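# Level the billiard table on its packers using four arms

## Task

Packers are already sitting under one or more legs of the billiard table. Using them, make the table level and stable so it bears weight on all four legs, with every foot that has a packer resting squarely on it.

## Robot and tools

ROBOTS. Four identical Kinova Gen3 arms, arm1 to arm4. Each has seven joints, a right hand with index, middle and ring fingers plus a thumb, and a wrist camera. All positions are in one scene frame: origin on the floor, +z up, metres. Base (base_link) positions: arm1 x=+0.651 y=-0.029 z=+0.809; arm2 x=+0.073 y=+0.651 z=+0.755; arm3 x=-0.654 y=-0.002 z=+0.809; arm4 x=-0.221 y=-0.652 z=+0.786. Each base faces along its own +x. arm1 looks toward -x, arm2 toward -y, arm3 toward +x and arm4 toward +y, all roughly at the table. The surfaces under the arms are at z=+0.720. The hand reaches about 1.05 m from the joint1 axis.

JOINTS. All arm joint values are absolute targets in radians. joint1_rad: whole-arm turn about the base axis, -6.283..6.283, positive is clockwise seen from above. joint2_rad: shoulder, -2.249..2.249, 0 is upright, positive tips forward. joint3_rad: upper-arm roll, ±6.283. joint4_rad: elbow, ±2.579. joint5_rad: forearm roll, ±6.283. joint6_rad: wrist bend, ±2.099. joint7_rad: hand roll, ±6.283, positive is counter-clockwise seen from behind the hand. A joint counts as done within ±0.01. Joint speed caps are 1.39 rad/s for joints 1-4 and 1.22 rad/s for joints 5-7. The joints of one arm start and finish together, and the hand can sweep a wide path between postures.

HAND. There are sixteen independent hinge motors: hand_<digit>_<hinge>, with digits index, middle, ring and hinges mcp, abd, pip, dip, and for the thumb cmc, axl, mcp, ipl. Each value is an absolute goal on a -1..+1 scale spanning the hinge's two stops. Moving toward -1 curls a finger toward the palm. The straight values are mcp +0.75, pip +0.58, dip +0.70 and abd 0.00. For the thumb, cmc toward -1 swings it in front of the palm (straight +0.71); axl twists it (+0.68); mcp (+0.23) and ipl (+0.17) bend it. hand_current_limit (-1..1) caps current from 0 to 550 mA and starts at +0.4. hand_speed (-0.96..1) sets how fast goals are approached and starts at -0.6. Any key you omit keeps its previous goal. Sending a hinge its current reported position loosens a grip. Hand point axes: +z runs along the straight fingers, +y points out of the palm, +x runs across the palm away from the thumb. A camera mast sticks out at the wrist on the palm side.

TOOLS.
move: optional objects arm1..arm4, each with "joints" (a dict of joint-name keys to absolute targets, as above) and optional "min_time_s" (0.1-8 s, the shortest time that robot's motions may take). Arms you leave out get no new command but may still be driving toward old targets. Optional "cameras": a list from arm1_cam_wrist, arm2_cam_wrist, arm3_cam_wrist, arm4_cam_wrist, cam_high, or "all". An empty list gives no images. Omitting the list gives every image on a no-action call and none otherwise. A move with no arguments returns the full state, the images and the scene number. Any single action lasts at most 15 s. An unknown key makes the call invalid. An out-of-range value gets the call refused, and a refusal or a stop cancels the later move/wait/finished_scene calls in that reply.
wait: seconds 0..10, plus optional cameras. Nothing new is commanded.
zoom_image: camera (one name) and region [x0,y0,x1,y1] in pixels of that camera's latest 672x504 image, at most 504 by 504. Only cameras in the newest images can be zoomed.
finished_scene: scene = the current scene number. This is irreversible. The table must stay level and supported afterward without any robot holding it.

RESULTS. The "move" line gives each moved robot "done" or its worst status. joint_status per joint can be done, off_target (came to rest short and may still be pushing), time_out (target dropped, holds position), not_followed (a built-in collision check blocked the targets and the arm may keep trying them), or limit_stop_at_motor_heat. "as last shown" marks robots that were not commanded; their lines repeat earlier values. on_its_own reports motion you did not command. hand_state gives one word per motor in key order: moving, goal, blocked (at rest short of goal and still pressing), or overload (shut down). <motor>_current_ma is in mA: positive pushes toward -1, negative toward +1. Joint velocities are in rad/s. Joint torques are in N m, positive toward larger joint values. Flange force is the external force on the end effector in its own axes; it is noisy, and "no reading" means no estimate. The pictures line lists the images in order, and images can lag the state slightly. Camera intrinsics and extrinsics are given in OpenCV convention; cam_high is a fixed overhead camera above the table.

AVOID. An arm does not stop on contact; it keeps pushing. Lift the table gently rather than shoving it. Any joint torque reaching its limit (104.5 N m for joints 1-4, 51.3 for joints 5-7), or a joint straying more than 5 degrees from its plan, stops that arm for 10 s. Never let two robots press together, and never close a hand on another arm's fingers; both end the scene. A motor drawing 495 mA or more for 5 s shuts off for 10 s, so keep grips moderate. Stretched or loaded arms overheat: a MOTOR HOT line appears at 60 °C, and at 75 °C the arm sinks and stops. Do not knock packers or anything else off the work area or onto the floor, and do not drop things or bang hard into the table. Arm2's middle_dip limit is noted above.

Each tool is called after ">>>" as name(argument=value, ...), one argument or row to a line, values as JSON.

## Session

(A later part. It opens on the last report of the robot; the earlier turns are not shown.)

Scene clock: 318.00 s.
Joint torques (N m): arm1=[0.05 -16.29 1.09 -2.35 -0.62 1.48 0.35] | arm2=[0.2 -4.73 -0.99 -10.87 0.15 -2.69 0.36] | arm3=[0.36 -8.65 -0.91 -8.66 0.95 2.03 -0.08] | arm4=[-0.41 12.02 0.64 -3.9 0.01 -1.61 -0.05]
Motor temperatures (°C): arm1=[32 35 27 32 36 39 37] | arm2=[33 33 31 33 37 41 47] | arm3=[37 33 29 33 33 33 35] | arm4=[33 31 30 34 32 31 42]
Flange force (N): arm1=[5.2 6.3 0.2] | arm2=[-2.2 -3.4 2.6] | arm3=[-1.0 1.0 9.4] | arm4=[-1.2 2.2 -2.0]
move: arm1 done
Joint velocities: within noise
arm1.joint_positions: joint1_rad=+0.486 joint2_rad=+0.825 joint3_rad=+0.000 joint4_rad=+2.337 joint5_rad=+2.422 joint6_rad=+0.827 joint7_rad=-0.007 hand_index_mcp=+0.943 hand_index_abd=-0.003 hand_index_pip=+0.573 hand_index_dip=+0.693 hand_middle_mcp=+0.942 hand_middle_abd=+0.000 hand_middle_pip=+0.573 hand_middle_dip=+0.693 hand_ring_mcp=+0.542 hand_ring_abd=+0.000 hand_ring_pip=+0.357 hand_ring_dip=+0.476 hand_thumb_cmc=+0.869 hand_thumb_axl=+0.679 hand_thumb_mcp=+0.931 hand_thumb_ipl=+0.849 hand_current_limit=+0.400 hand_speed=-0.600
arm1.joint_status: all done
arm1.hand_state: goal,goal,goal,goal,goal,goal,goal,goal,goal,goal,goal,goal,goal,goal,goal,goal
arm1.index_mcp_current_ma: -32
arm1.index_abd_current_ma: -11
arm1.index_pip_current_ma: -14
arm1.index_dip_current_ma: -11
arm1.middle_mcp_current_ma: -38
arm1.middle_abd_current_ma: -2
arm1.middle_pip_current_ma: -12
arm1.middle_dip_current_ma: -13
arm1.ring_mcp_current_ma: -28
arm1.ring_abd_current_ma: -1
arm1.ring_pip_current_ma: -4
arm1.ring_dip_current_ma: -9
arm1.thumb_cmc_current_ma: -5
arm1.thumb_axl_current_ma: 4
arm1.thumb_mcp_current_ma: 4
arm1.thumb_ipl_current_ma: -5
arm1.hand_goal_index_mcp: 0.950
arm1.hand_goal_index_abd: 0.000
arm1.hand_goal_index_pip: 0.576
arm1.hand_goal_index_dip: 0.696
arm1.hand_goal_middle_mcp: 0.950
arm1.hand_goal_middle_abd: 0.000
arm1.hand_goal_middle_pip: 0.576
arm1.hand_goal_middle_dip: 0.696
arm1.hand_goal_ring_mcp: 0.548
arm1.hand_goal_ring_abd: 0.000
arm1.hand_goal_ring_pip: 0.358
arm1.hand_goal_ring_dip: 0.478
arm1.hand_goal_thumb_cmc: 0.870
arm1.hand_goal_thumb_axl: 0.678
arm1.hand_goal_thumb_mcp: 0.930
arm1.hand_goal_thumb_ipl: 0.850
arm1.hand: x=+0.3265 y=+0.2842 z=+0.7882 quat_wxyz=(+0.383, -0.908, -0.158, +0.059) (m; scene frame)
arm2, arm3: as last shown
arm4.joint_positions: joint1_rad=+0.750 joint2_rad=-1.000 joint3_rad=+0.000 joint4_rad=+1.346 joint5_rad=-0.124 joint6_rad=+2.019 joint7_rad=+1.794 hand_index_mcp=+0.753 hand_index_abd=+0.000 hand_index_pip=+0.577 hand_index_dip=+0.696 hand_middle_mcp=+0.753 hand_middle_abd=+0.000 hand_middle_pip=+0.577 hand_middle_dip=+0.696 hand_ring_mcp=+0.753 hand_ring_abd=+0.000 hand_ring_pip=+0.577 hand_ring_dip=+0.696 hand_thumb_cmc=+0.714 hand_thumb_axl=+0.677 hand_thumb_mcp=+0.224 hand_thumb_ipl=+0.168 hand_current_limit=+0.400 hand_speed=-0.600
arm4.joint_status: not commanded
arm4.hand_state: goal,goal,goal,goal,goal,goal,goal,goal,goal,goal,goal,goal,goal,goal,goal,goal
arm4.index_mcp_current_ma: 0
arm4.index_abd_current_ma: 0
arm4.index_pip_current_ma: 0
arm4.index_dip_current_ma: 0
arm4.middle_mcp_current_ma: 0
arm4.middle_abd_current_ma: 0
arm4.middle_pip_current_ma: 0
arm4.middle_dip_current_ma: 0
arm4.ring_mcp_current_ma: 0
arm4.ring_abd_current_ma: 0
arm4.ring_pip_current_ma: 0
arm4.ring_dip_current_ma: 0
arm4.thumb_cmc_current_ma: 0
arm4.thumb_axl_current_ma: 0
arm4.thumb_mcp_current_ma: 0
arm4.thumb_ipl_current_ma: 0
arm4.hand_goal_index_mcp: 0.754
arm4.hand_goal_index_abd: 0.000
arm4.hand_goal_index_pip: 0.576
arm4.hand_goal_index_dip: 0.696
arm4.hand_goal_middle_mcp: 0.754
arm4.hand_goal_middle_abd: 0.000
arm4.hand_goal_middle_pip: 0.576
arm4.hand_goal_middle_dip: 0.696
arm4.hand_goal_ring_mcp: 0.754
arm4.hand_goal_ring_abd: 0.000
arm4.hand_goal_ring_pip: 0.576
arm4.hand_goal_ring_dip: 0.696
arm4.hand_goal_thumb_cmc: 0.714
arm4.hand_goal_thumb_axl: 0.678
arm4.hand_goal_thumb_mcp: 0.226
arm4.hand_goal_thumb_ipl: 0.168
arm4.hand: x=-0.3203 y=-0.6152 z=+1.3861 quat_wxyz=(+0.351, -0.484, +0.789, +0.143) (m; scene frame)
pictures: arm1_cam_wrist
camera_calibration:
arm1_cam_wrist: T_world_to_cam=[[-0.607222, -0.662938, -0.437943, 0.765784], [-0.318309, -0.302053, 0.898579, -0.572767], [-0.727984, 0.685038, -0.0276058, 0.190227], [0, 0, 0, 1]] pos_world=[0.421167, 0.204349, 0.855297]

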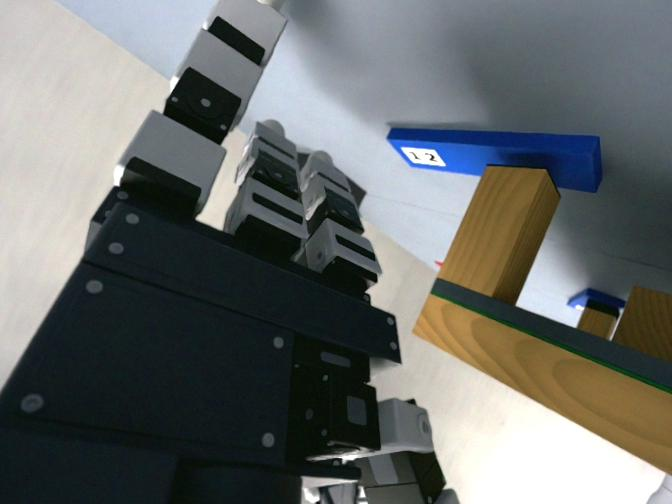

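>>> move(
  cameras=["arm1_cam_wrist","cam_high"],
)

>>> zoom_image(
  camera="arm1_cam_wrist",
  region=[380, 60, 672, 260],
)

>>> zoom_image(
  camera="cam_high",
  region=[330, 320, 430, 410],
)

Scene clock: 319.00 s.
Joint torques (N m): arm1=[0.04 -16.27 1.07 -2.35 -0.62 1.53 0.34] | arm2=[0.25 -4.69 -1.02 -10.79 0.2 -2.71 0.28] | arm3=[0.34 -8.62 -0.89 -8.65 0.93 2 -0.09] | arm4=[-0.35 12.01 0.7 -3.86 -0.02 -1.58 -0.04]
Motor temperatures (°C): arm1=[32 35 27 32 36 39 37] | arm2=[33 33 31 33 37 41 47] | arm3=[37 33 29 33 33 33 35] | arm4=[33 31 30 34 32 31 42]
Flange force (N): arm1=[5.2 6.0 0.2] | arm2=[-2.6 -4.0 2.4] | arm3=[-1.0 1.0 9.3] | arm4=[-1.3 2.2 -2.0]
Joint velocities: within noise
arm1.joint_positions: joint1_rad=+0.486 joint2_rad=+0.825 joint3_rad=+0.000 joint4_rad=+2.337 joint5_rad=+2.422 joint6_rad=+0.827 joint7_rad=-0.007 hand_index_mcp=+0.943 hand_index_abd=-0.003 hand_index_pip=+0.573 hand_index_dip=+0.693 hand_middle_mcp=+0.942 hand_middle_abd=+0.000 hand_middle_pip=+0.573 hand_middle_dip=+0.693 hand_ring_mcp=+0.542 hand_ring_abd=+0.000 hand_ring_pip=+0.357 hand_ring_dip=+0.476 hand_thumb_cmc=+0.869 hand_thumb_axl=+0.679 hand_thumb_mcp=+0.931 hand_thumb_ipl=+0.849 hand_current_limit=+0.400 hand_speed=-0.600
arm1.joint_status: all done
arm1.hand_state: goal,goal,goal,goal,goal,goal,goal,goal,goal,goal,goal,goal,goal,goal,goal,goal
arm1.index_mcp_current_ma: -32
arm1.index_abd_current_ma: -11
arm1.index_pip_current_ma: -14
arm1.index_dip_current_ma: -11
arm1.middle_mcp_current_ma: -38
arm1.middle_abd_current_ma: -2
arm1.middle_pip_current_ma: -12
arm1.middle_dip_current_ma: -13
arm1.ring_mcp_current_ma: -28
arm1.ring_abd_current_ma: -1
arm1.ring_pip_current_ma: -4
arm1.ring_dip_current_ma: -9
arm1.thumb_cmc_current_ma: -5
arm1.thumb_axl_current_ma: 4
arm1.thumb_mcp_current_ma: 4
arm1.thumb_ipl_current_ma: -5
arm1.hand_goal_index_mcp: 0.950
arm1.hand_goal_index_abd: 0.000
arm1.hand_goal_index_pip: 0.576
arm1.hand_goal_index_dip: 0.696
arm1.hand_goal_middle_mcp: 0.950
arm1.hand_goal_middle_abd: 0.000
arm1.hand_goal_middle_pip: 0.576
arm1.hand_goal_middle_dip: 0.696
arm1.hand_goal_ring_mcp: 0.548
arm1.hand_goal_ring_abd: 0.000
arm1.hand_goal_ring_pip: 0.358
arm1.hand_goal_ring_dip: 0.478
arm1.hand_goal_thumb_cmc: 0.870
arm1.hand_goal_thumb_axl: 0.678
arm1.hand_goal_thumb_mcp: 0.930
arm1.hand_goal_thumb_ipl: 0.850
arm1.hand: x=+0.3265 y=+0.2842 z=+0.7882 quat_wxyz=(+0.383, -0.908, -0.158, +0.059) (m; scene frame)
arm2.joint_positions: joint1_rad=+1.200 joint2_rad=-0.400 joint3_rad=+0.000 joint4_rad=+2.000 joint5_rad=+0.026 joint6_rad=+0.415 joint7_rad=+1.475 hand_index_mcp=+0.548 hand_index_abd=-0.007 hand_index_pip=+0.356 hand_index_dip=+0.477 hand_middle_mcp=+0.548 hand_middle_abd=-0.007 hand_middle_pip=+0.357 hand_middle_dip=+0.475 hand_ring_mcp=+0.548 hand_ring_abd=-0.001 hand_ring_pip=+0.357 hand_ring_dip=+0.476 hand_thumb_cmc=+0.869 hand_thumb_axl=+0.679 hand_thumb_mcp=+0.931 hand_thumb_ipl=+0.849 hand_current_limit=+0.400 hand_speed=-0.600
arm2.joint_status: not commanded
arm2.hand_state: goal,goal,goal,goal,goal,goal,goal,goal,goal,goal,goal,goal,goal,goal,goal,goal
arm2.index_mcp_current_ma: 0
arm2.index_abd_current_ma: -4
arm2.index_pip_current_ma: -1
arm2.index_dip_current_ma: 0
arm2.middle_mcp_current_ma: 0
arm2.middle_abd_current_ma: -4
arm2.middle_pip_current_ma: 0
arm2.middle_dip_current_ma: -1
arm2.ring_mcp_current_ma: 0
arm2.ring_abd_current_ma: 0
arm2.ring_pip_current_ma: 0
arm2.ring_dip_current_ma: -1
arm2.thumb_cmc_current_ma: 0
arm2.thumb_axl_current_ma: 0
arm2.thumb_mcp_current_ma: 0
arm2.thumb_ipl_current_ma: 0
arm2.hand_goal_index_mcp: 0.548
arm2.hand_goal_index_abd: 0.000
arm2.hand_goal_index_pip: 0.358
arm2.hand_goal_index_dip: 0.478
arm2.hand_goal_middle_mcp: 0.548
arm2.hand_goal_middle_abd: 0.000
arm2.hand_goal_middle_pip: 0.358
arm2.hand_goal_middle_dip: 0.478
arm2.hand_goal_ring_mcp: 0.548
arm2.hand_goal_ring_abd: 0.000
arm2.hand_goal_ring_pip: 0.358
arm2.hand_goal_ring_dip: 0.478
arm2.hand_goal_thumb_cmc: 0.870
arm2.hand_goal_thumb_axl: 0.678
arm2.hand_goal_thumb_mcp: 0.930
arm2.hand_goal_thumb_ipl: 0.850
arm2.hand: x=-0.3105 y=+0.4304 z=+1.3113 quat_wxyz=(+0.123, +0.836, +0.136, -0.517) (m; scene frame)
arm3.joint_positions: joint1_rad=+0.575 joint2_rad=-0.200 joint3_rad=+0.000 joint4_rad=+2.140 joint5_rad=+2.435 joint6_rad=+0.674 joint7_rad=+0.149 hand_index_mcp=+0.943 hand_index_abd=-0.001 hand_index_pip=+0.574 hand_index_dip=+0.694 hand_middle_mcp=+0.943 hand_middle_abd=-0.001 hand_middle_pip=+0.574 hand_middle_dip=+0.694 hand_ring_mcp=+0.542 hand_ring_abd=-0.001 hand_ring_pip=+0.357 hand_ring_dip=+0.476 hand_thumb_cmc=+0.708 hand_thumb_axl=+0.677 hand_thumb_mcp=+0.225 hand_thumb_ipl=+0.168 hand_current_limit=+0.400 hand_speed=-0.600
arm3.joint_status: not commanded
arm3.hand_state: goal,goal,goal,goal,goal,goal,goal,goal,goal,goal,goal,goal,goal,goal,goal,goal
arm3.index_mcp_current_ma: -5
arm3.index_abd_current_ma: 0
arm3.index_pip_current_ma: -1
arm3.index_dip_current_ma: -1
arm3.middle_mcp_current_ma: -6
arm3.middle_abd_current_ma: 0
arm3.middle_pip_current_ma: -1
arm3.middle_dip_current_ma: -1
arm3.ring_mcp_current_ma: -4
arm3.ring_abd_current_ma: 0
arm3.ring_pip_current_ma: 0
arm3.ring_dip_current_ma: -1
arm3.thumb_cmc_current_ma: -4
arm3.thumb_axl_current_ma: 0
arm3.thumb_mcp_current_ma: -1
arm3.thumb_ipl_current_ma: 0
arm3.hand_goal_index_mcp: 0.950
arm3.hand_goal_index_abd: 0.000
arm3.hand_goal_index_pip: 0.576
arm3.hand_goal_index_dip: 0.696
arm3.hand_goal_middle_mcp: 0.950
arm3.hand_goal_middle_abd: 0.000
arm3.hand_goal_middle_pip: 0.576
arm3.hand_goal_middle_dip: 0.696
arm3.hand_goal_ring_mcp: 0.548
arm3.hand_goal_ring_abd: 0.000
arm3.hand_goal_ring_pip: 0.358
arm3.hand_goal_ring_dip: 0.478
arm3.hand_goal_thumb_cmc: 0.714
arm3.hand_goal_thumb_axl: 0.678
arm3.hand_goal_thumb_mcp: 0.226
arm3.hand_goal_thumb_ipl: 0.168
arm3.hand: x=-0.2875 y=-0.3760 z=+1.3797 quat_wxyz=(+0.378, -0.008, +0.647, -0.662) (m; scene frame)
arm4.joint_positions: joint1_rad=+0.750 joint2_rad=-1.000 joint3_rad=+0.000 joint4_rad=+1.346 joint5_rad=-0.124 joint6_rad=+2.019 joint7_rad=+1.794 hand_index_mcp=+0.753 hand_index_abd=+0.000 hand_index_pip=+0.577 hand_index_dip=+0.696 hand_middle_mcp=+0.753 hand_middle_abd=+0.000 hand_middle_pip=+0.577 hand_middle_dip=+0.696 hand_ring_mcp=+0.753 hand_ring_abd=+0.000 hand_ring_pip=+0.577 hand_ring_dip=+0.696 hand_thumb_cmc=+0.714 hand_thumb_axl=+0.677 hand_thumb_mcp=+0.224 hand_thumb_ipl=+0.168 hand_current_limit=+0.400 hand_speed=-0.600
arm4.joint_status: not commanded
arm4.hand_state: goal,goal,goal,goal,goal,goal,goal,goal,goal,goal,goal,goal,goal,goal,goal,goal
arm4.index_mcp_current_ma: 0
arm4.index_abd_current_ma: 0
arm4.index_pip_current_ma: 0
arm4.index_dip_current_ma: 0
arm4.middle_mcp_current_ma: 0
arm4.middle_abd_current_ma: 0
arm4.middle_pip_current_ma: 0
arm4.middle_dip_current_ma: 0
arm4.ring_mcp_current_ma: 0
arm4.ring_abd_current_ma: 0
arm4.ring_pip_current_ma: 0
arm4.ring_dip_current_ma: 0
arm4.thumb_cmc_current_ma: 0
arm4.thumb_axl_current_ma: 0
arm4.thumb_mcp_current_ma: 0
arm4.thumb_ipl_current_ma: 0
arm4.hand_goal_index_mcp: 0.754
arm4.hand_goal_index_abd: 0.000
arm4.hand_goal_index_pip: 0.576
arm4.hand_goal_index_dip: 0.696
arm4.hand_goal_middle_mcp: 0.754
arm4.hand_goal_middle_abd: 0.000
arm4.hand_goal_middle_pip: 0.576
arm4.hand_goal_middle_dip: 0.696
arm4.hand_goal_ring_mcp: 0.754
arm4.hand_goal_ring_abd: 0.000
arm4.hand_goal_ring_pip: 0.576
arm4.hand_goal_ring_dip: 0.696
arm4.hand_goal_thumb_cmc: 0.714
arm4.hand_goal_thumb_axl: 0.678
arm4.hand_goal_thumb_mcp: 0.226
arm4.hand_goal_thumb_ipl: 0.168
arm4.hand: x=-0.3203 y=-0.6152 z=+1.3861 quat_wxyz=(+0.351, -0.484, +0.789, +0.143) (m; scene frame)
pictures: arm1_cam_wrist, cam_high
camera_calibration:
arm1_cam_wrist: T_world_to_cam=[[-0.607224, -0.66294, -0.437938, 0.765781], [-0.318305, -0.302049, 0.898581, -0.572771], [-0.727984, 0.685038, -0.0276058, 0.190227], [0, 0, 0, 1]] pos_world=[0.421167, 0.204349, 0.855297]

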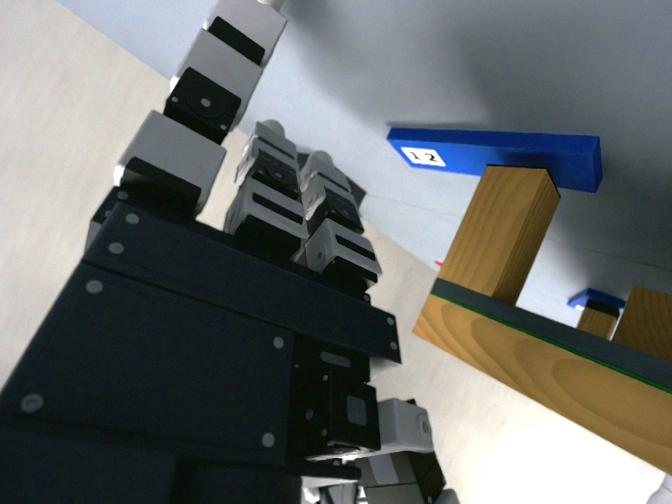

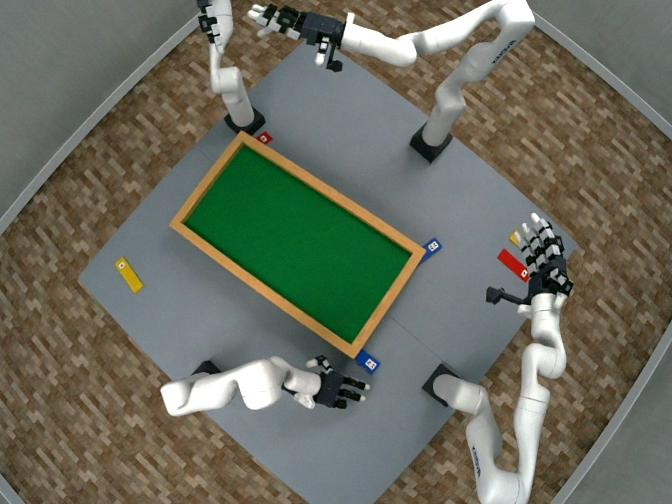

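Scaled by 1.726 from the camera's 672x504 image, which has a finer 960x720 frame.

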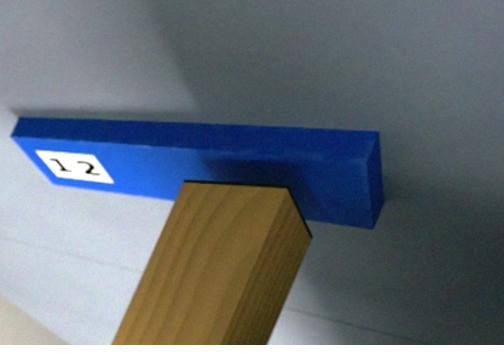

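Scaled by 5.040 from the camera's 672x504 image, which has a finer 960x720 frame.

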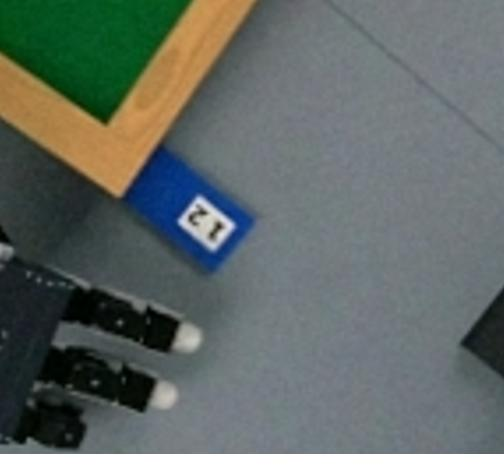

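>>> move(
  arm1={"joints":{"joint2_rad":-0.2},"min_time_s":3},
  arm3={"joints":{"joint1_rad":1.79,"joint4_rad":1.98,"joint5_rad":1.665,"joint6_rad":-1.4714,"joint7_rad":0.4199,"hand_index_mcp":0.754,"hand_index_pip":0.576,"hand_index_dip":0.696,"hand_middle_mcp":0.754,"hand_middle_pip":0.576,"hand_middle_dip":0.696,"hand_ring_mcp":0.754,"hand_ring_pip":0.576,"hand_ring_dip":0.696,"hand_thumb_cmc":0.87,"hand_thumb_mcp":0.93,"hand_thumb_ipl":0.85},"min_time_s":3.5},
  cameras=["cam_high"],
)

Scene clock: 325.43 s.
Joint torques (N m): arm1=[0.12 -6.39 -0.56 -10.83 0.55 1.89 0.33] | arm2=[0.24 -4.69 -0.98 -10.84 0.14 -2.71 0.37] | arm3=[0.31 -6.45 -0.16 -6.57 -2.89 -0.67 -0.09] | arm4=[-0.45 12 0.66 -3.9 -0.02 -1.61 -0.02]
Motor temperatures (°C): arm1=[32 35 27 32 36 39 37] | arm2=[33 33 31 33 37 41 47] | arm3=[37 33 29 33 33 33 35] | arm4=[33 31 30 34 32 31 42]
Flange force (N): arm1=[7.9 5.4 0.6] | arm2=[-2.3 -3.4 2.5] | arm3=[-1.7 -9.2 -1.4] | arm4=[-1.3 2.3 -2.0]
move: arm1 done; arm3 done
Joint velocities: within noise
arm1.joint_positions: joint1_rad=+0.486 joint2_rad=-0.200 joint3_rad=+0.000 joint4_rad=+2.337 joint5_rad=+2.422 joint6_rad=+0.827 joint7_rad=-0.007 hand_index_mcp=+0.943 hand_index_abd=-0.003 hand_index_pip=+0.573 hand_index_dip=+0.693 hand_middle_mcp=+0.942 hand_middle_abd=+0.000 hand_middle_pip=+0.573 hand_middle_dip=+0.693 hand_ring_mcp=+0.542 hand_ring_abd=+0.000 hand_ring_pip=+0.357 hand_ring_dip=+0.476 hand_thumb_cmc=+0.869 hand_thumb_axl=+0.679 hand_thumb_mcp=+0.931 hand_thumb_ipl=+0.849 hand_current_limit=+0.400 hand_speed=-0.600
arm1.joint_status: all done
arm1.hand_state: goal,goal,goal,goal,goal,goal,goal,goal,goal,goal,goal,goal,goal,goal,goal,goal
arm1.index_mcp_current_ma: -32
arm1.index_abd_current_ma: -11
arm1.index_pip_current_ma: -14
arm1.index_dip_current_ma: -11
arm1.middle_mcp_current_ma: -38
arm1.middle_abd_current_ma: -2
arm1.middle_pip_current_ma: -12
arm1.middle_dip_current_ma: -13
arm1.ring_mcp_current_ma: -28
arm1.ring_abd_current_ma: -1
arm1.ring_pip_current_ma: -4
arm1.ring_dip_current_ma: -9
arm1.thumb_cmc_current_ma: -5
arm1.thumb_axl_current_ma: 4
arm1.thumb_mcp_current_ma: 4
arm1.thumb_ipl_current_ma: -5
arm1.hand_goal_index_mcp: 0.950
arm1.hand_goal_index_abd: 0.000
arm1.hand_goal_index_pip: 0.576
arm1.hand_goal_index_dip: 0.696
arm1.hand_goal_middle_mcp: 0.950
arm1.hand_goal_middle_abd: 0.000
arm1.hand_goal_middle_pip: 0.576
arm1.hand_goal_middle_dip: 0.696
arm1.hand_goal_ring_mcp: 0.548
arm1.hand_goal_ring_abd: 0.000
arm1.hand_goal_ring_pip: 0.358
arm1.hand_goal_ring_dip: 0.478
arm1.hand_goal_thumb_cmc: 0.870
arm1.hand_goal_thumb_axl: 0.678
arm1.hand_goal_thumb_mcp: 0.930
arm1.hand_goal_thumb_ipl: 0.850
arm1.hand: x=+0.2820 y=+0.3132 z=+1.3038 quat_wxyz=(+0.619, -0.675, +0.016, +0.401) (m; scene frame)
arm2, arm4: as last shown
arm3.joint_positions: joint1_rad=+1.790 joint2_rad=-0.200 joint3_rad=+0.000 joint4_rad=+1.980 joint5_rad=+1.665 joint6_rad=-1.471 joint7_rad=+0.420 hand_index_mcp=+0.749 hand_index_abd=-0.001 hand_index_pip=+0.574 hand_index_dip=+0.694 hand_middle_mcp=+0.748 hand_middle_abd=-0.001 hand_middle_pip=+0.574 hand_middle_dip=+0.694 hand_ring_mcp=+0.747 hand_ring_abd=-0.001 hand_ring_pip=+0.572 hand_ring_dip=+0.693 hand_thumb_cmc=+0.867 hand_thumb_axl=+0.679 hand_thumb_mcp=+0.932 hand_thumb_ipl=+0.849 hand_current_limit=+0.400 hand_speed=-0.600
arm3.joint_status: all done
arm3.hand_state: goal,goal,goal,goal,goal,goal,goal,goal,goal,goal,goal,goal,goal,goal,goal,goal
arm3.index_mcp_current_ma: -4
arm3.index_abd_current_ma: 0
arm3.index_pip_current_ma: -1
arm3.index_dip_current_ma: -1
arm3.middle_mcp_current_ma: -4
arm3.middle_abd_current_ma: 0
arm3.middle_pip_current_ma: -1
arm3.middle_dip_current_ma: -1
arm3.ring_mcp_current_ma: -5
arm3.ring_abd_current_ma: 0
arm3.ring_pip_current_ma: -2
arm3.ring_dip_current_ma: -1
arm3.thumb_cmc_current_ma: -1
arm3.thumb_axl_current_ma: 0
arm3.thumb_mcp_current_ma: 1
arm3.thumb_ipl_current_ma: 0
arm3.hand_goal_index_mcp: 0.754
arm3.hand_goal_index_abd: 0.000
arm3.hand_goal_index_pip: 0.576
arm3.hand_goal_index_dip: 0.696
arm3.hand_goal_middle_mcp: 0.754
arm3.hand_goal_middle_abd: 0.000
arm3.hand_goal_middle_pip: 0.576
arm3.hand_goal_middle_dip: 0.696
arm3.hand_goal_ring_mcp: 0.754
arm3.hand_goal_ring_abd: 0.000
arm3.hand_goal_ring_pip: 0.576
arm3.hand_goal_ring_dip: 0.696
arm3.hand_goal_thumb_cmc: 0.870
arm3.hand_goal_thumb_axl: 0.678
arm3.hand_goal_thumb_mcp: 0.930
arm3.hand_goal_thumb_ipl: 0.850
arm3.hand: x=-0.4223 y=-0.2274 z=+1.4112 quat_wxyz=(+0.639, +0.044, +0.745, -0.186) (m; scene frame)
pictures: cam_high

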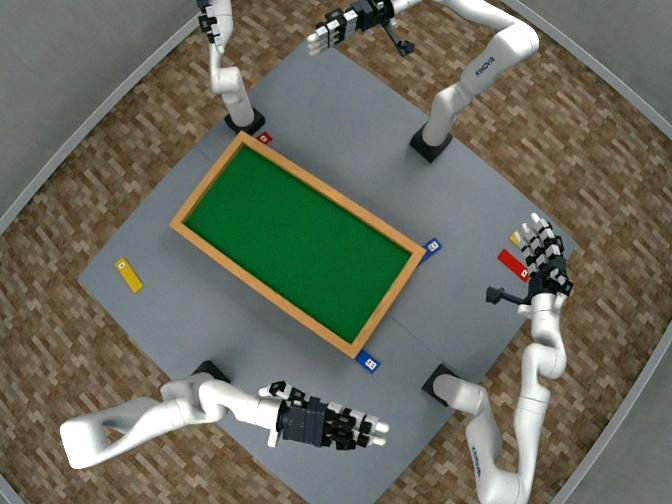

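>>> move(
  arm3={"joints":{"joint2_rad":1.5815},"min_time_s":4},
  cameras=["cam_high"],
)

>>> move(
  arm3={"joints":{"joint1_rad":1.3874,"joint4_rad":1.9813},"min_time_s":2.5},
  cameras=["cam_high"],
)

Scene clock: 331.57 s.
Joint torques (N m): arm1=[0.07 -6.42 -0.54 -10.74 0.56 1.87 0.27] | arm2=[0.24 -4.79 -0.99 -10.76 0.15 -2.73 0.29] | arm3=[0.34 -17.83 -3.03 5.55 1.03 -2.63 -0.05] | arm4=[-0.36 11.99 0.61 -3.91 0 -1.54 0.04]
Motor temperatures (°C): arm1=[32 35 27 32 36 39 37] | arm2=[33 33 31 33 37 41 47] | arm3=[37 33 29 33 33 33 35] | arm4=[33 31 30 34 32 31 42]
Flange force (N): arm1=[7.4 5.3 0.7] | arm2=[-2.7 -3.7 2.6] | arm3=[-1.9 -9.9 -0.9] | arm4=[-1.3 2.2 -1.8]
move: arm3 done
Joint velocities: within noise
arm1, arm2, arm4: as last shown
arm3.joint_positions: joint1_rad=+1.790 joint2_rad=+1.581 joint3_rad=+0.000 joint4_rad=+1.980 joint5_rad=+1.665 joint6_rad=-1.471 joint7_rad=+0.420 hand_index_mcp=+0.761 hand_index_abd=-0.001 hand_index_pip=+0.576 hand_index_dip=+0.694 hand_middle_mcp=+0.761 hand_middle_abd=-0.001 hand_middle_pip=+0.576 hand_middle_dip=+0.694 hand_ring_mcp=+0.761 hand_ring_abd=-0.001 hand_ring_pip=+0.576 hand_ring_dip=+0.694 hand_thumb_cmc=+0.873 hand_thumb_axl=+0.676 hand_thumb_mcp=+0.931 hand_thumb_ipl=+0.849 hand_current_limit=+0.400 hand_speed=-0.600
arm3.joint_status: all done
arm3.hand_state: goal,goal,goal,goal,goal,goal,goal,goal,goal,goal,goal,goal,goal,goal,goal,goal
arm3.index_mcp_current_ma: 5
arm3.index_abd_current_ma: 0
arm3.index_pip_current_ma: 0
arm3.index_dip_current_ma: -1
arm3.middle_mcp_current_ma: 6
arm3.middle_abd_current_ma: 0
arm3.middle_pip_current_ma: 0
arm3.middle_dip_current_ma: -1
arm3.ring_mcp_current_ma: 6
arm3.ring_abd_current_ma: 0
arm3.ring_pip_current_ma: 0
arm3.ring_dip_current_ma: -1
arm3.thumb_cmc_current_ma: 1
arm3.thumb_axl_current_ma: -1
arm3.thumb_mcp_current_ma: 1
arm3.thumb_ipl_current_ma: 0
arm3.hand_goal_index_mcp: 0.754
arm3.hand_goal_index_abd: 0.000
arm3.hand_goal_index_pip: 0.576
arm3.hand_goal_index_dip: 0.696
arm3.hand_goal_middle_mcp: 0.754
arm3.hand_goal_middle_abd: 0.000
arm3.hand_goal_middle_pip: 0.576
arm3.hand_goal_middle_dip: 0.696
arm3.hand_goal_ring_mcp: 0.754
arm3.hand_goal_ring_abd: 0.000
arm3.hand_goal_ring_pip: 0.576
arm3.hand_goal_ring_dip: 0.696
arm3.hand_goal_thumb_cmc: 0.870
arm3.hand_goal_thumb_axl: 0.678
arm3.hand_goal_thumb_mcp: 0.930
arm3.hand_goal_thumb_ipl: 0.850
arm3.hand: x=-0.4546 y=-0.3427 z=+0.8720 quat_wxyz=(+0.520, +0.546, +0.479, +0.450) (m; scene frame)
pictures: cam_high

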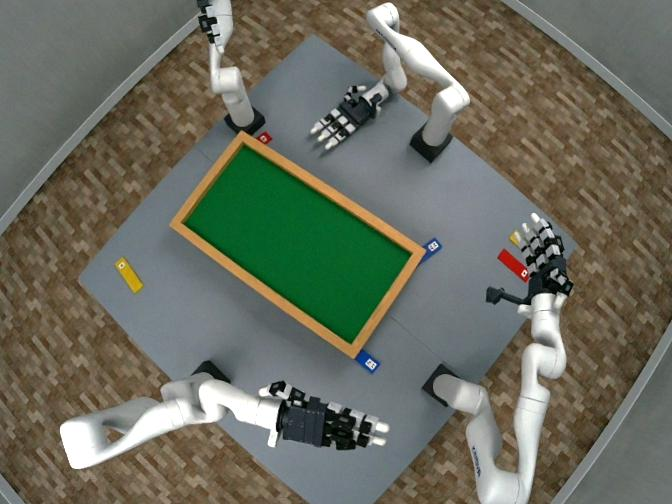

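Scene clock: 334.43 s.
Joint torques (N m): arm1=[0.06 -6.45 -0.55 -10.73 0.54 1.88 0.3] | arm2=[0.16 -4.75 -0.98 -10.87 0.19 -2.71 0.31] | arm3=[0.39 -17.78 -2.96 5.55 1.03 -2.64 -0.09] | arm4=[-0.45 12.06 0.74 -3.91 -0.03 -1.58 0]
Motor temperatures (°C): arm1=[32 35 27 32 36 39 37] | arm2=[33 33 31 33 37 41 47] | arm3=[37 33 29 33 33 33 35] | arm4=[33 31 30 34 32 31 42]
Flange force (N): arm1=[7.6 5.4 0.9] | arm2=[-2.3 -3.4 2.6] | arm3=[-1.7 -9.8 -0.7] | arm4=[-1.2 2.5 -1.8]
move: arm3 done
Joint velocities: within noise
arm1, arm2, arm4: as last shown
arm3.joint_positions: joint1_rad=+1.387 joint2_rad=+1.582 joint3_rad=+0.000 joint4_rad=+1.981 joint5_rad=+1.665 joint6_rad=-1.471 joint7_rad=+0.420 hand_index_mcp=+0.761 hand_index_abd=-0.001 hand_index_pip=+0.576 hand_index_dip=+0.694 hand_middle_mcp=+0.761 hand_middle_abd=-0.001 hand_middle_pip=+0.576 hand_middle_dip=+0.694 hand_ring_mcp=+0.761 hand_ring_abd=-0.001 hand_ring_pip=+0.576 hand_ring_dip=+0.694 hand_thumb_cmc=+0.873 hand_thumb_axl=+0.676 hand_thumb_mcp=+0.931 hand_thumb_ipl=+0.849 hand_current_limit=+0.400 hand_speed=-0.600
arm3.joint_status: all done
arm3.hand_state: goal,goal,goal,goal,goal,goal,goal,goal,goal,goal,goal,goal,goal,goal,goal,goal
arm3.index_mcp_current_ma: 5
arm3.index_abd_current_ma: 0
arm3.index_pip_current_ma: 0
arm3.index_dip_current_ma: -1
arm3.middle_mcp_current_ma: 6
arm3.middle_abd_current_ma: 0
arm3.middle_pip_current_ma: 0
arm3.middle_dip_current_ma: -1
arm3.ring_mcp_current_ma: 6
arm3.ring_abd_current_ma: 0
arm3.ring_pip_current_ma: 0
arm3.ring_dip_current_ma: -1
arm3.thumb_cmc_current_ma: 1
arm3.thumb_axl_current_ma: -1
arm3.thumb_mcp_current_ma: 1
arm3.thumb_ipl_current_ma: 0
arm3.hand_goal_index_mcp: 0.754
arm3.hand_goal_index_abd: 0.000
arm3.hand_goal_index_pip: 0.576
arm3.hand_goal_index_dip: 0.696
arm3.hand_goal_middle_mcp: 0.754
arm3.hand_goal_middle_abd: 0.000
arm3.hand_goal_middle_pip: 0.576
arm3.hand_goal_middle_dip: 0.696
arm3.hand_goal_ring_mcp: 0.754
arm3.hand_goal_ring_abd: 0.000
arm3.hand_goal_ring_pip: 0.576
arm3.hand_goal_ring_dip: 0.696
arm3.hand_goal_thumb_cmc: 0.870
arm3.hand_goal_thumb_axl: 0.678
arm3.hand_goal_thumb_mcp: 0.930
arm3.hand_goal_thumb_ipl: 0.850
arm3.hand: x=-0.3372 y=-0.2369 z=+0.8713 quat_wxyz=(+0.418, +0.441, +0.578, +0.545) (m; scene frame)
pictures: cam_high

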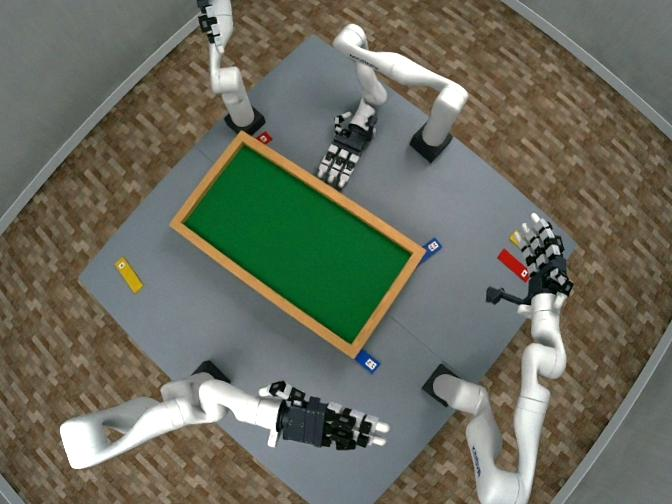

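>>> move(
  arm3={"joints":{"joint1_rad":1.0085,"joint2_rad":1.5841,"joint4_rad":1.9872,"joint5_rad":1.3193,"joint6_rad":-1.6272,"joint7_rad":0.416},"min_time_s":2.5},
  cameras=["cam_high"],
)

>>> move(
  arm3={"joints":{"joint1_rad":0.6684,"joint2_rad":1.5468,"joint4_rad":1.8823,"joint5_rad":0.9851,"joint6_rad":-1.679,"joint7_rad":0.2389},"min_time_s":3},
  cameras=["cam_high","arm3_cam_wrist"],
)

Scene clock: 340.60 s.
Joint torques (N m): arm1=[0.1 -6.4 -0.57 -10.75 0.53 1.91 0.3] | arm2=[0.3 -4.75 -0.93 -10.87 0.18 -2.68 0.37] | arm3=[0.37 -18.8 -2.91 4.58 1.03 -2.66 -0.07] | arm4=[-0.42 11.99 0.64 -3.94 0 -1.58 0]
Motor temperatures (°C): arm1=[32 35 27 32 36 39 37] | arm2=[33 33 31 33 37 41 47] | arm3=[37 33 29 33 33 33 35] | arm4=[33 31 30 34 32 31 42]
Flange force (N): arm1=[7.8 5.2 0.8] | arm2=[-2.2 -3.4 2.7] | arm3=[-2.0 -9.9 -0.1] | arm4=[-1.2 2.3 -1.8]
move: arm3 done
Joint velocities: within noise
arm1, arm2, arm4: as last shown
arm3.joint_positions: joint1_rad=+1.009 joint2_rad=+1.584 joint3_rad=+0.000 joint4_rad=+1.987 joint5_rad=+1.319 joint6_rad=-1.627 joint7_rad=+0.416 hand_index_mcp=+0.761 hand_index_abd=-0.001 hand_index_pip=+0.576 hand_index_dip=+0.694 hand_middle_mcp=+0.761 hand_middle_abd=-0.001 hand_middle_pip=+0.576 hand_middle_dip=+0.694 hand_ring_mcp=+0.761 hand_ring_abd=-0.001 hand_ring_pip=+0.576 hand_ring_dip=+0.694 hand_thumb_cmc=+0.873 hand_thumb_axl=+0.676 hand_thumb_mcp=+0.931 hand_thumb_ipl=+0.849 hand_current_limit=+0.400 hand_speed=-0.600
arm3.joint_status: all done
arm3.hand_state: goal,goal,goal,goal,goal,goal,goal,goal,goal,goal,goal,goal,goal,goal,goal,goal
arm3.index_mcp_current_ma: 5
arm3.index_abd_current_ma: 0
arm3.index_pip_current_ma: 0
arm3.index_dip_current_ma: -1
arm3.middle_mcp_current_ma: 6
arm3.middle_abd_current_ma: 0
arm3.middle_pip_current_ma: 0
arm3.middle_dip_current_ma: -1
arm3.ring_mcp_current_ma: 6
arm3.ring_abd_current_ma: 0
arm3.ring_pip_current_ma: 0
arm3.ring_dip_current_ma: -1
arm3.thumb_cmc_current_ma: 1
arm3.thumb_axl_current_ma: -1
arm3.thumb_mcp_current_ma: 1
arm3.thumb_ipl_current_ma: 0
arm3.hand_goal_index_mcp: 0.754
arm3.hand_goal_index_abd: 0.000
arm3.hand_goal_index_pip: 0.576
arm3.hand_goal_index_dip: 0.696
arm3.hand_goal_middle_mcp: 0.754
arm3.hand_goal_middle_abd: 0.000
arm3.hand_goal_middle_pip: 0.576
arm3.hand_goal_middle_dip: 0.696
arm3.hand_goal_ring_mcp: 0.754
arm3.hand_goal_ring_abd: 0.000
arm3.hand_goal_ring_pip: 0.576
arm3.hand_goal_ring_dip: 0.696
arm3.hand_goal_thumb_cmc: 0.870
arm3.hand_goal_thumb_axl: 0.678
arm3.hand_goal_thumb_mcp: 0.930
arm3.hand_goal_thumb_ipl: 0.850
arm3.hand: x=-0.2313 y=-0.2080 z=+0.8708 quat_wxyz=(+0.418, +0.441, +0.578, +0.545) (m; scene frame)
pictures: cam_high

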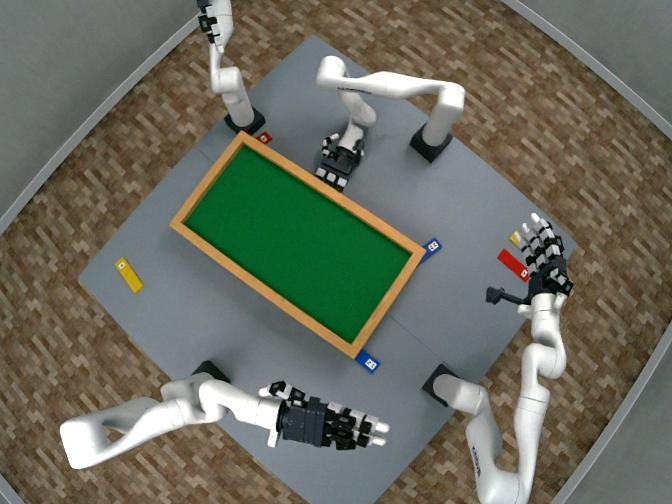

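Scene clock: 343.93 s.
Joint torques (N m): arm1=[0.09 -6.36 -0.57 -10.73 0.56 1.88 0.3] | arm2=[0.25 -4.83 -0.98 -10.77 0.15 -2.67 0.32] | arm3=[0.45 -20.85 -2.55 2.63 0.58 -2.79 -0.05] | arm4=[-0.37 12.11 0.64 -3.87 -0.03 -1.59 -0.02]
Motor temperatures (°C): arm1=[32 34 27 32 36 39 37] | arm2=[33 33 31 33 37 41 47] | arm3=[37 33 29 33 33 33 35] | arm4=[33 31 30 34 32 31 42]
Flange force (N): arm1=[7.6 5.1 0.7] | arm2=[-2.6 -3.6 2.9] | arm3=[-3.1 -9.9 1.5] | arm4=[-1.0 2.2 -2.0]
move: arm3 done
Joint velocities: within noise
arm1, arm2, arm4: as last shown
arm3.joint_positions: joint1_rad=+0.668 joint2_rad=+1.547 joint3_rad=+0.000 joint4_rad=+1.882 joint5_rad=+0.985 joint6_rad=-1.679 joint7_rad=+0.239 hand_index_mcp=+0.761 hand_index_abd=-0.001 hand_index_pip=+0.576 hand_index_dip=+0.694 hand_middle_mcp=+0.761 hand_middle_abd=-0.001 hand_middle_pip=+0.576 hand_middle_dip=+0.694 hand_ring_mcp=+0.761 hand_ring_abd=-0.001 hand_ring_pip=+0.576 hand_ring_dip=+0.694 hand_thumb_cmc=+0.873 hand_thumb_axl=+0.676 hand_thumb_mcp=+0.931 hand_thumb_ipl=+0.849 hand_current_limit=+0.400 hand_speed=-0.600
arm3.joint_status: all done
arm3.hand_state: goal,goal,goal,goal,goal,goal,goal,goal,goal,goal,goal,goal,goal,goal,goal,goal
arm3.index_mcp_current_ma: 5
arm3.index_abd_current_ma: 0
arm3.index_pip_current_ma: 0
arm3.index_dip_current_ma: -1
arm3.middle_mcp_current_ma: 6
arm3.middle_abd_current_ma: 0
arm3.middle_pip_current_ma: 0
arm3.middle_dip_current_ma: -1
arm3.ring_mcp_current_ma: 6
arm3.ring_abd_current_ma: 0
arm3.ring_pip_current_ma: 0
arm3.ring_dip_current_ma: -1
arm3.thumb_cmc_current_ma: 1
arm3.thumb_axl_current_ma: -1
arm3.thumb_mcp_current_ma: 1
arm3.thumb_ipl_current_ma: 0
arm3.hand_goal_index_mcp: 0.754
arm3.hand_goal_index_abd: 0.000
arm3.hand_goal_index_pip: 0.576
arm3.hand_goal_index_dip: 0.696
arm3.hand_goal_middle_mcp: 0.754
arm3.hand_goal_middle_abd: 0.000
arm3.hand_goal_middle_pip: 0.576
arm3.hand_goal_middle_dip: 0.696
arm3.hand_goal_ring_mcp: 0.754
arm3.hand_goal_ring_abd: 0.000
arm3.hand_goal_ring_pip: 0.576
arm3.hand_goal_ring_dip: 0.696
arm3.hand_goal_thumb_cmc: 0.870
arm3.hand_goal_thumb_axl: 0.678
arm3.hand_goal_thumb_mcp: 0.930
arm3.hand_goal_thumb_ipl: 0.850
arm3.hand: x=-0.1187 y=-0.1794 z=+0.8704 quat_wxyz=(+0.418, +0.440, +0.578, +0.545) (m; scene frame)
pictures: arm3_cam_wrist, cam_high
camera_calibration:
arm3_cam_wrist: T_world_to_cam=[[0.206017, -0.761931, 0.614018, -0.610041], [-0.59556, -0.595511, -0.539142, 0.250603], [0.776444, -0.254612, -0.576461, 0.67737], [0, 0, 0, 1]] pos_world=[-0.251012, -0.143106, 0.900164]

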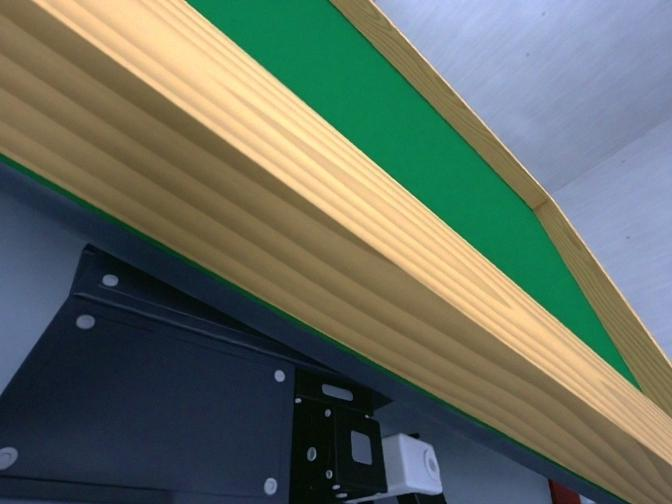

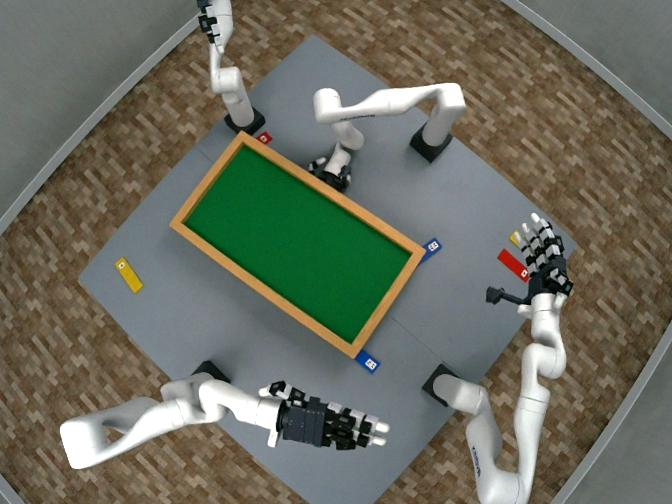

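>>> move(
  arm3={"joints":{"joint1_rad":0.6684,"joint2_rad":1.518,"joint4_rad":1.9097,"joint5_rad":0.9851,"joint6_rad":-1.6782,"joint7_rad":0.2377},"min_time_s":2},
  cameras=[],
)

>>> move(
  arm3={"joints":{"joint1_rad":0.6684,"joint2_rad":1.4938,"joint4_rad":1.9318,"joint5_rad":0.9848,"joint6_rad":-1.677,"joint7_rad":0.2359},"min_time_s":2},
  cameras=["cam_high","arm3_cam_wrist"],
)

Scene clock: 347.10 s.
Joint torques (N m): arm1=[0.1 -6.4 -0.59 -10.74 0.52 1.89 0.32] | arm2=[0.27 -4.72 -0.99 -10.82 0.17 -2.69 0.34] | arm3=[0.42 -20.83 -2.54 2.57 0.53 -2.8 -0.05] | arm4=[-0.42 12.13 0.69 -3.87 -0.03 -1.57 -0.02]
Motor temperatures (°C): arm1=[32 34 27 32 36 39 37] | arm2=[33 33 31 33 37 41 47] | arm3=[37 33 29 33 33 33 35] | arm4=[33 32 30 34 32 31 42]
Flange force (N): arm1=[8.0 5.3 0.9] | arm2=[-2.4 -3.7 2.6] | arm3=[-3.1 -9.7 1.4] | arm4=[-1.1 2.4 -1.8]
move: arm3 done
Joint velocities: within noise
arm1, arm2, arm4: as last shown
arm3.joint_positions: joint1_rad=+0.668 joint2_rad=+1.518 joint3_rad=+0.000 joint4_rad=+1.910 joint5_rad=+0.985 joint6_rad=-1.678 joint7_rad=+0.238 hand_index_mcp=+0.761 hand_index_abd=-0.001 hand_index_pip=+0.576 hand_index_dip=+0.694 hand_middle_mcp=+0.761 hand_middle_abd=-0.001 hand_middle_pip=+0.576 hand_middle_dip=+0.694 hand_ring_mcp=+0.761 hand_ring_abd=-0.001 hand_ring_pip=+0.576 hand_ring_dip=+0.694 hand_thumb_cmc=+0.873 hand_thumb_axl=+0.676 hand_thumb_mcp=+0.931 hand_thumb_ipl=+0.849 hand_current_limit=+0.400 hand_speed=-0.600
arm3.joint_status: all done
arm3.hand_state: goal,goal,goal,goal,goal,goal,goal,goal,goal,goal,goal,goal,goal,goal,goal,goal
arm3.index_mcp_current_ma: 5
arm3.index_abd_current_ma: 0
arm3.index_pip_current_ma: 0
arm3.index_dip_current_ma: -1
arm3.middle_mcp_current_ma: 6
arm3.middle_abd_current_ma: 0
arm3.middle_pip_current_ma: 0
arm3.middle_dip_current_ma: -1
arm3.ring_mcp_current_ma: 6
arm3.ring_abd_current_ma: 0
arm3.ring_pip_current_ma: 0
arm3.ring_dip_current_ma: -1
arm3.thumb_cmc_current_ma: 1
arm3.thumb_axl_current_ma: -1
arm3.thumb_mcp_current_ma: 1
arm3.thumb_ipl_current_ma: 0
arm3.hand_goal_index_mcp: 0.754
arm3.hand_goal_index_abd: 0.000
arm3.hand_goal_index_pip: 0.576
arm3.hand_goal_index_dip: 0.696
arm3.hand_goal_middle_mcp: 0.754
arm3.hand_goal_middle_abd: 0.000
arm3.hand_goal_middle_pip: 0.576
arm3.hand_goal_middle_dip: 0.696
arm3.hand_goal_ring_mcp: 0.754
arm3.hand_goal_ring_abd: 0.000
arm3.hand_goal_ring_pip: 0.576
arm3.hand_goal_ring_dip: 0.696
arm3.hand_goal_thumb_cmc: 0.870
arm3.hand_goal_thumb_axl: 0.678
arm3.hand_goal_thumb_mcp: 0.930
arm3.hand_goal_thumb_ipl: 0.850
arm3.hand: x=-0.1187 y=-0.1793 z=+0.8824 quat_wxyz=(+0.418, +0.441, +0.578, +0.545) (m; scene frame)
pictures: none
No camera images: "cameras" was empty.

Scene clock: 349.40 s.
Joint torques (N m): arm1=[0.13 -6.42 -0.53 -10.73 0.56 1.89 0.3] | arm2=[0.17 -4.73 -0.99 -10.81 0.14 -2.66 0.35] | arm3=[0.6 -28.01 -4.55 1.88 1.39 -6.08 0.74] | arm4=[-0.38 12.03 0.6 -3.88 -0.01 -1.6 0.03]
Motor temperatures (°C): arm1=[32 34 27 32 36 39 37] | arm2=[33 33 31 33 37 41 47] | arm3=[37 33 29 33 33 33 35] | arm4=[33 32 30 34 32 31 42]
Flange force (N): arm1=[7.5 5.3 0.7] | arm2=[-2.3 -3.3 2.7] | arm3=[-4.1 -25.0 3.9] | arm4=[-1.2 2.2 -2.1]
move: arm3 done
Joint velocities: within noise
arm1, arm2, arm4: as last shown
arm3.joint_positions: joint1_rad=+0.668 joint2_rad=+1.494 joint3_rad=+0.000 joint4_rad=+1.932 joint5_rad=+0.985 joint6_rad=-1.677 joint7_rad=+0.236 hand_index_mcp=+0.761 hand_index_abd=-0.001 hand_index_pip=+0.576 hand_index_dip=+0.694 hand_middle_mcp=+0.761 hand_middle_abd=-0.001 hand_middle_pip=+0.576 hand_middle_dip=+0.694 hand_ring_mcp=+0.761 hand_ring_abd=-0.001 hand_ring_pip=+0.576 hand_ring_dip=+0.694 hand_thumb_cmc=+0.873 hand_thumb_axl=+0.676 hand_thumb_mcp=+0.931 hand_thumb_ipl=+0.849 hand_current_limit=+0.400 hand_speed=-0.600
arm3.joint_status: all done
arm3.hand_state: goal,goal,goal,goal,goal,goal,goal,goal,goal,goal,goal,goal,goal,goal,goal,goal
arm3.index_mcp_current_ma: 5
arm3.index_abd_current_ma: 0
arm3.index_pip_current_ma: 0
arm3.index_dip_current_ma: -1
arm3.middle_mcp_current_ma: 6
arm3.middle_abd_current_ma: 0
arm3.middle_pip_current_ma: 0
arm3.middle_dip_current_ma: -1
arm3.ring_mcp_current_ma: 6
arm3.ring_abd_current_ma: 0
arm3.ring_pip_current_ma: 0
arm3.ring_dip_current_ma: -1
arm3.thumb_cmc_current_ma: 1
arm3.thumb_axl_current_ma: -1
arm3.thumb_mcp_current_ma: 1
arm3.thumb_ipl_current_ma: 0
arm3.hand_goal_index_mcp: 0.754
arm3.hand_goal_index_abd: 0.000
arm3.hand_goal_index_pip: 0.576
arm3.hand_goal_index_dip: 0.696
arm3.hand_goal_middle_mcp: 0.754
arm3.hand_goal_middle_abd: 0.000
arm3.hand_goal_middle_pip: 0.576
arm3.hand_goal_middle_dip: 0.696
arm3.hand_goal_ring_mcp: 0.754
arm3.hand_goal_ring_abd: 0.000
arm3.hand_goal_ring_pip: 0.576
arm3.hand_goal_ring_dip: 0.696
arm3.hand_goal_thumb_cmc: 0.870
arm3.hand_goal_thumb_axl: 0.678
arm3.hand_goal_thumb_mcp: 0.930
arm3.hand_goal_thumb_ipl: 0.850
arm3.hand: x=-0.1186 y=-0.1793 z=+0.8923 quat_wxyz=(+0.418, +0.441, +0.578, +0.545) (m; scene frame)
pictures: arm3_cam_wrist, cam_high
camera_calibration:
arm3_cam_wrist: T_world_to_cam=[[0.206107, -0.761989, 0.613916, -0.623248], [-0.595697, -0.595442, -0.539068, 0.262496], [0.776315, -0.254602, -0.576639, 0.690101], [0, 0, 0, 1]] pos_world=[-0.250911, -0.142906, 0.922064]

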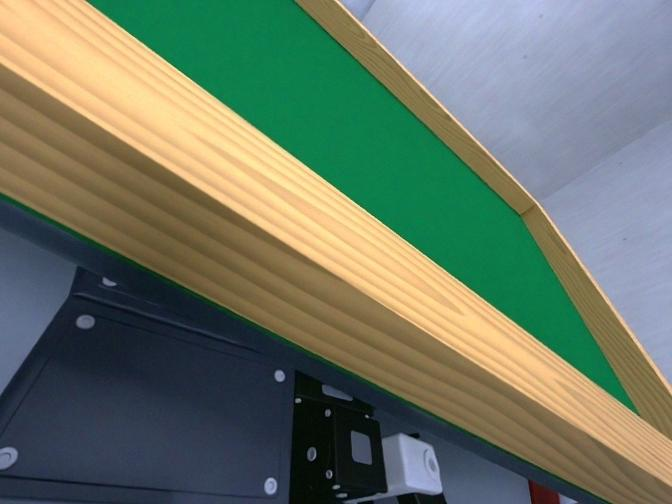

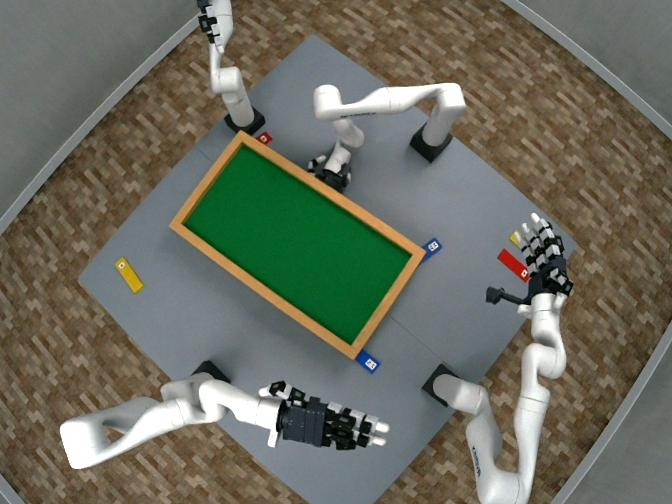

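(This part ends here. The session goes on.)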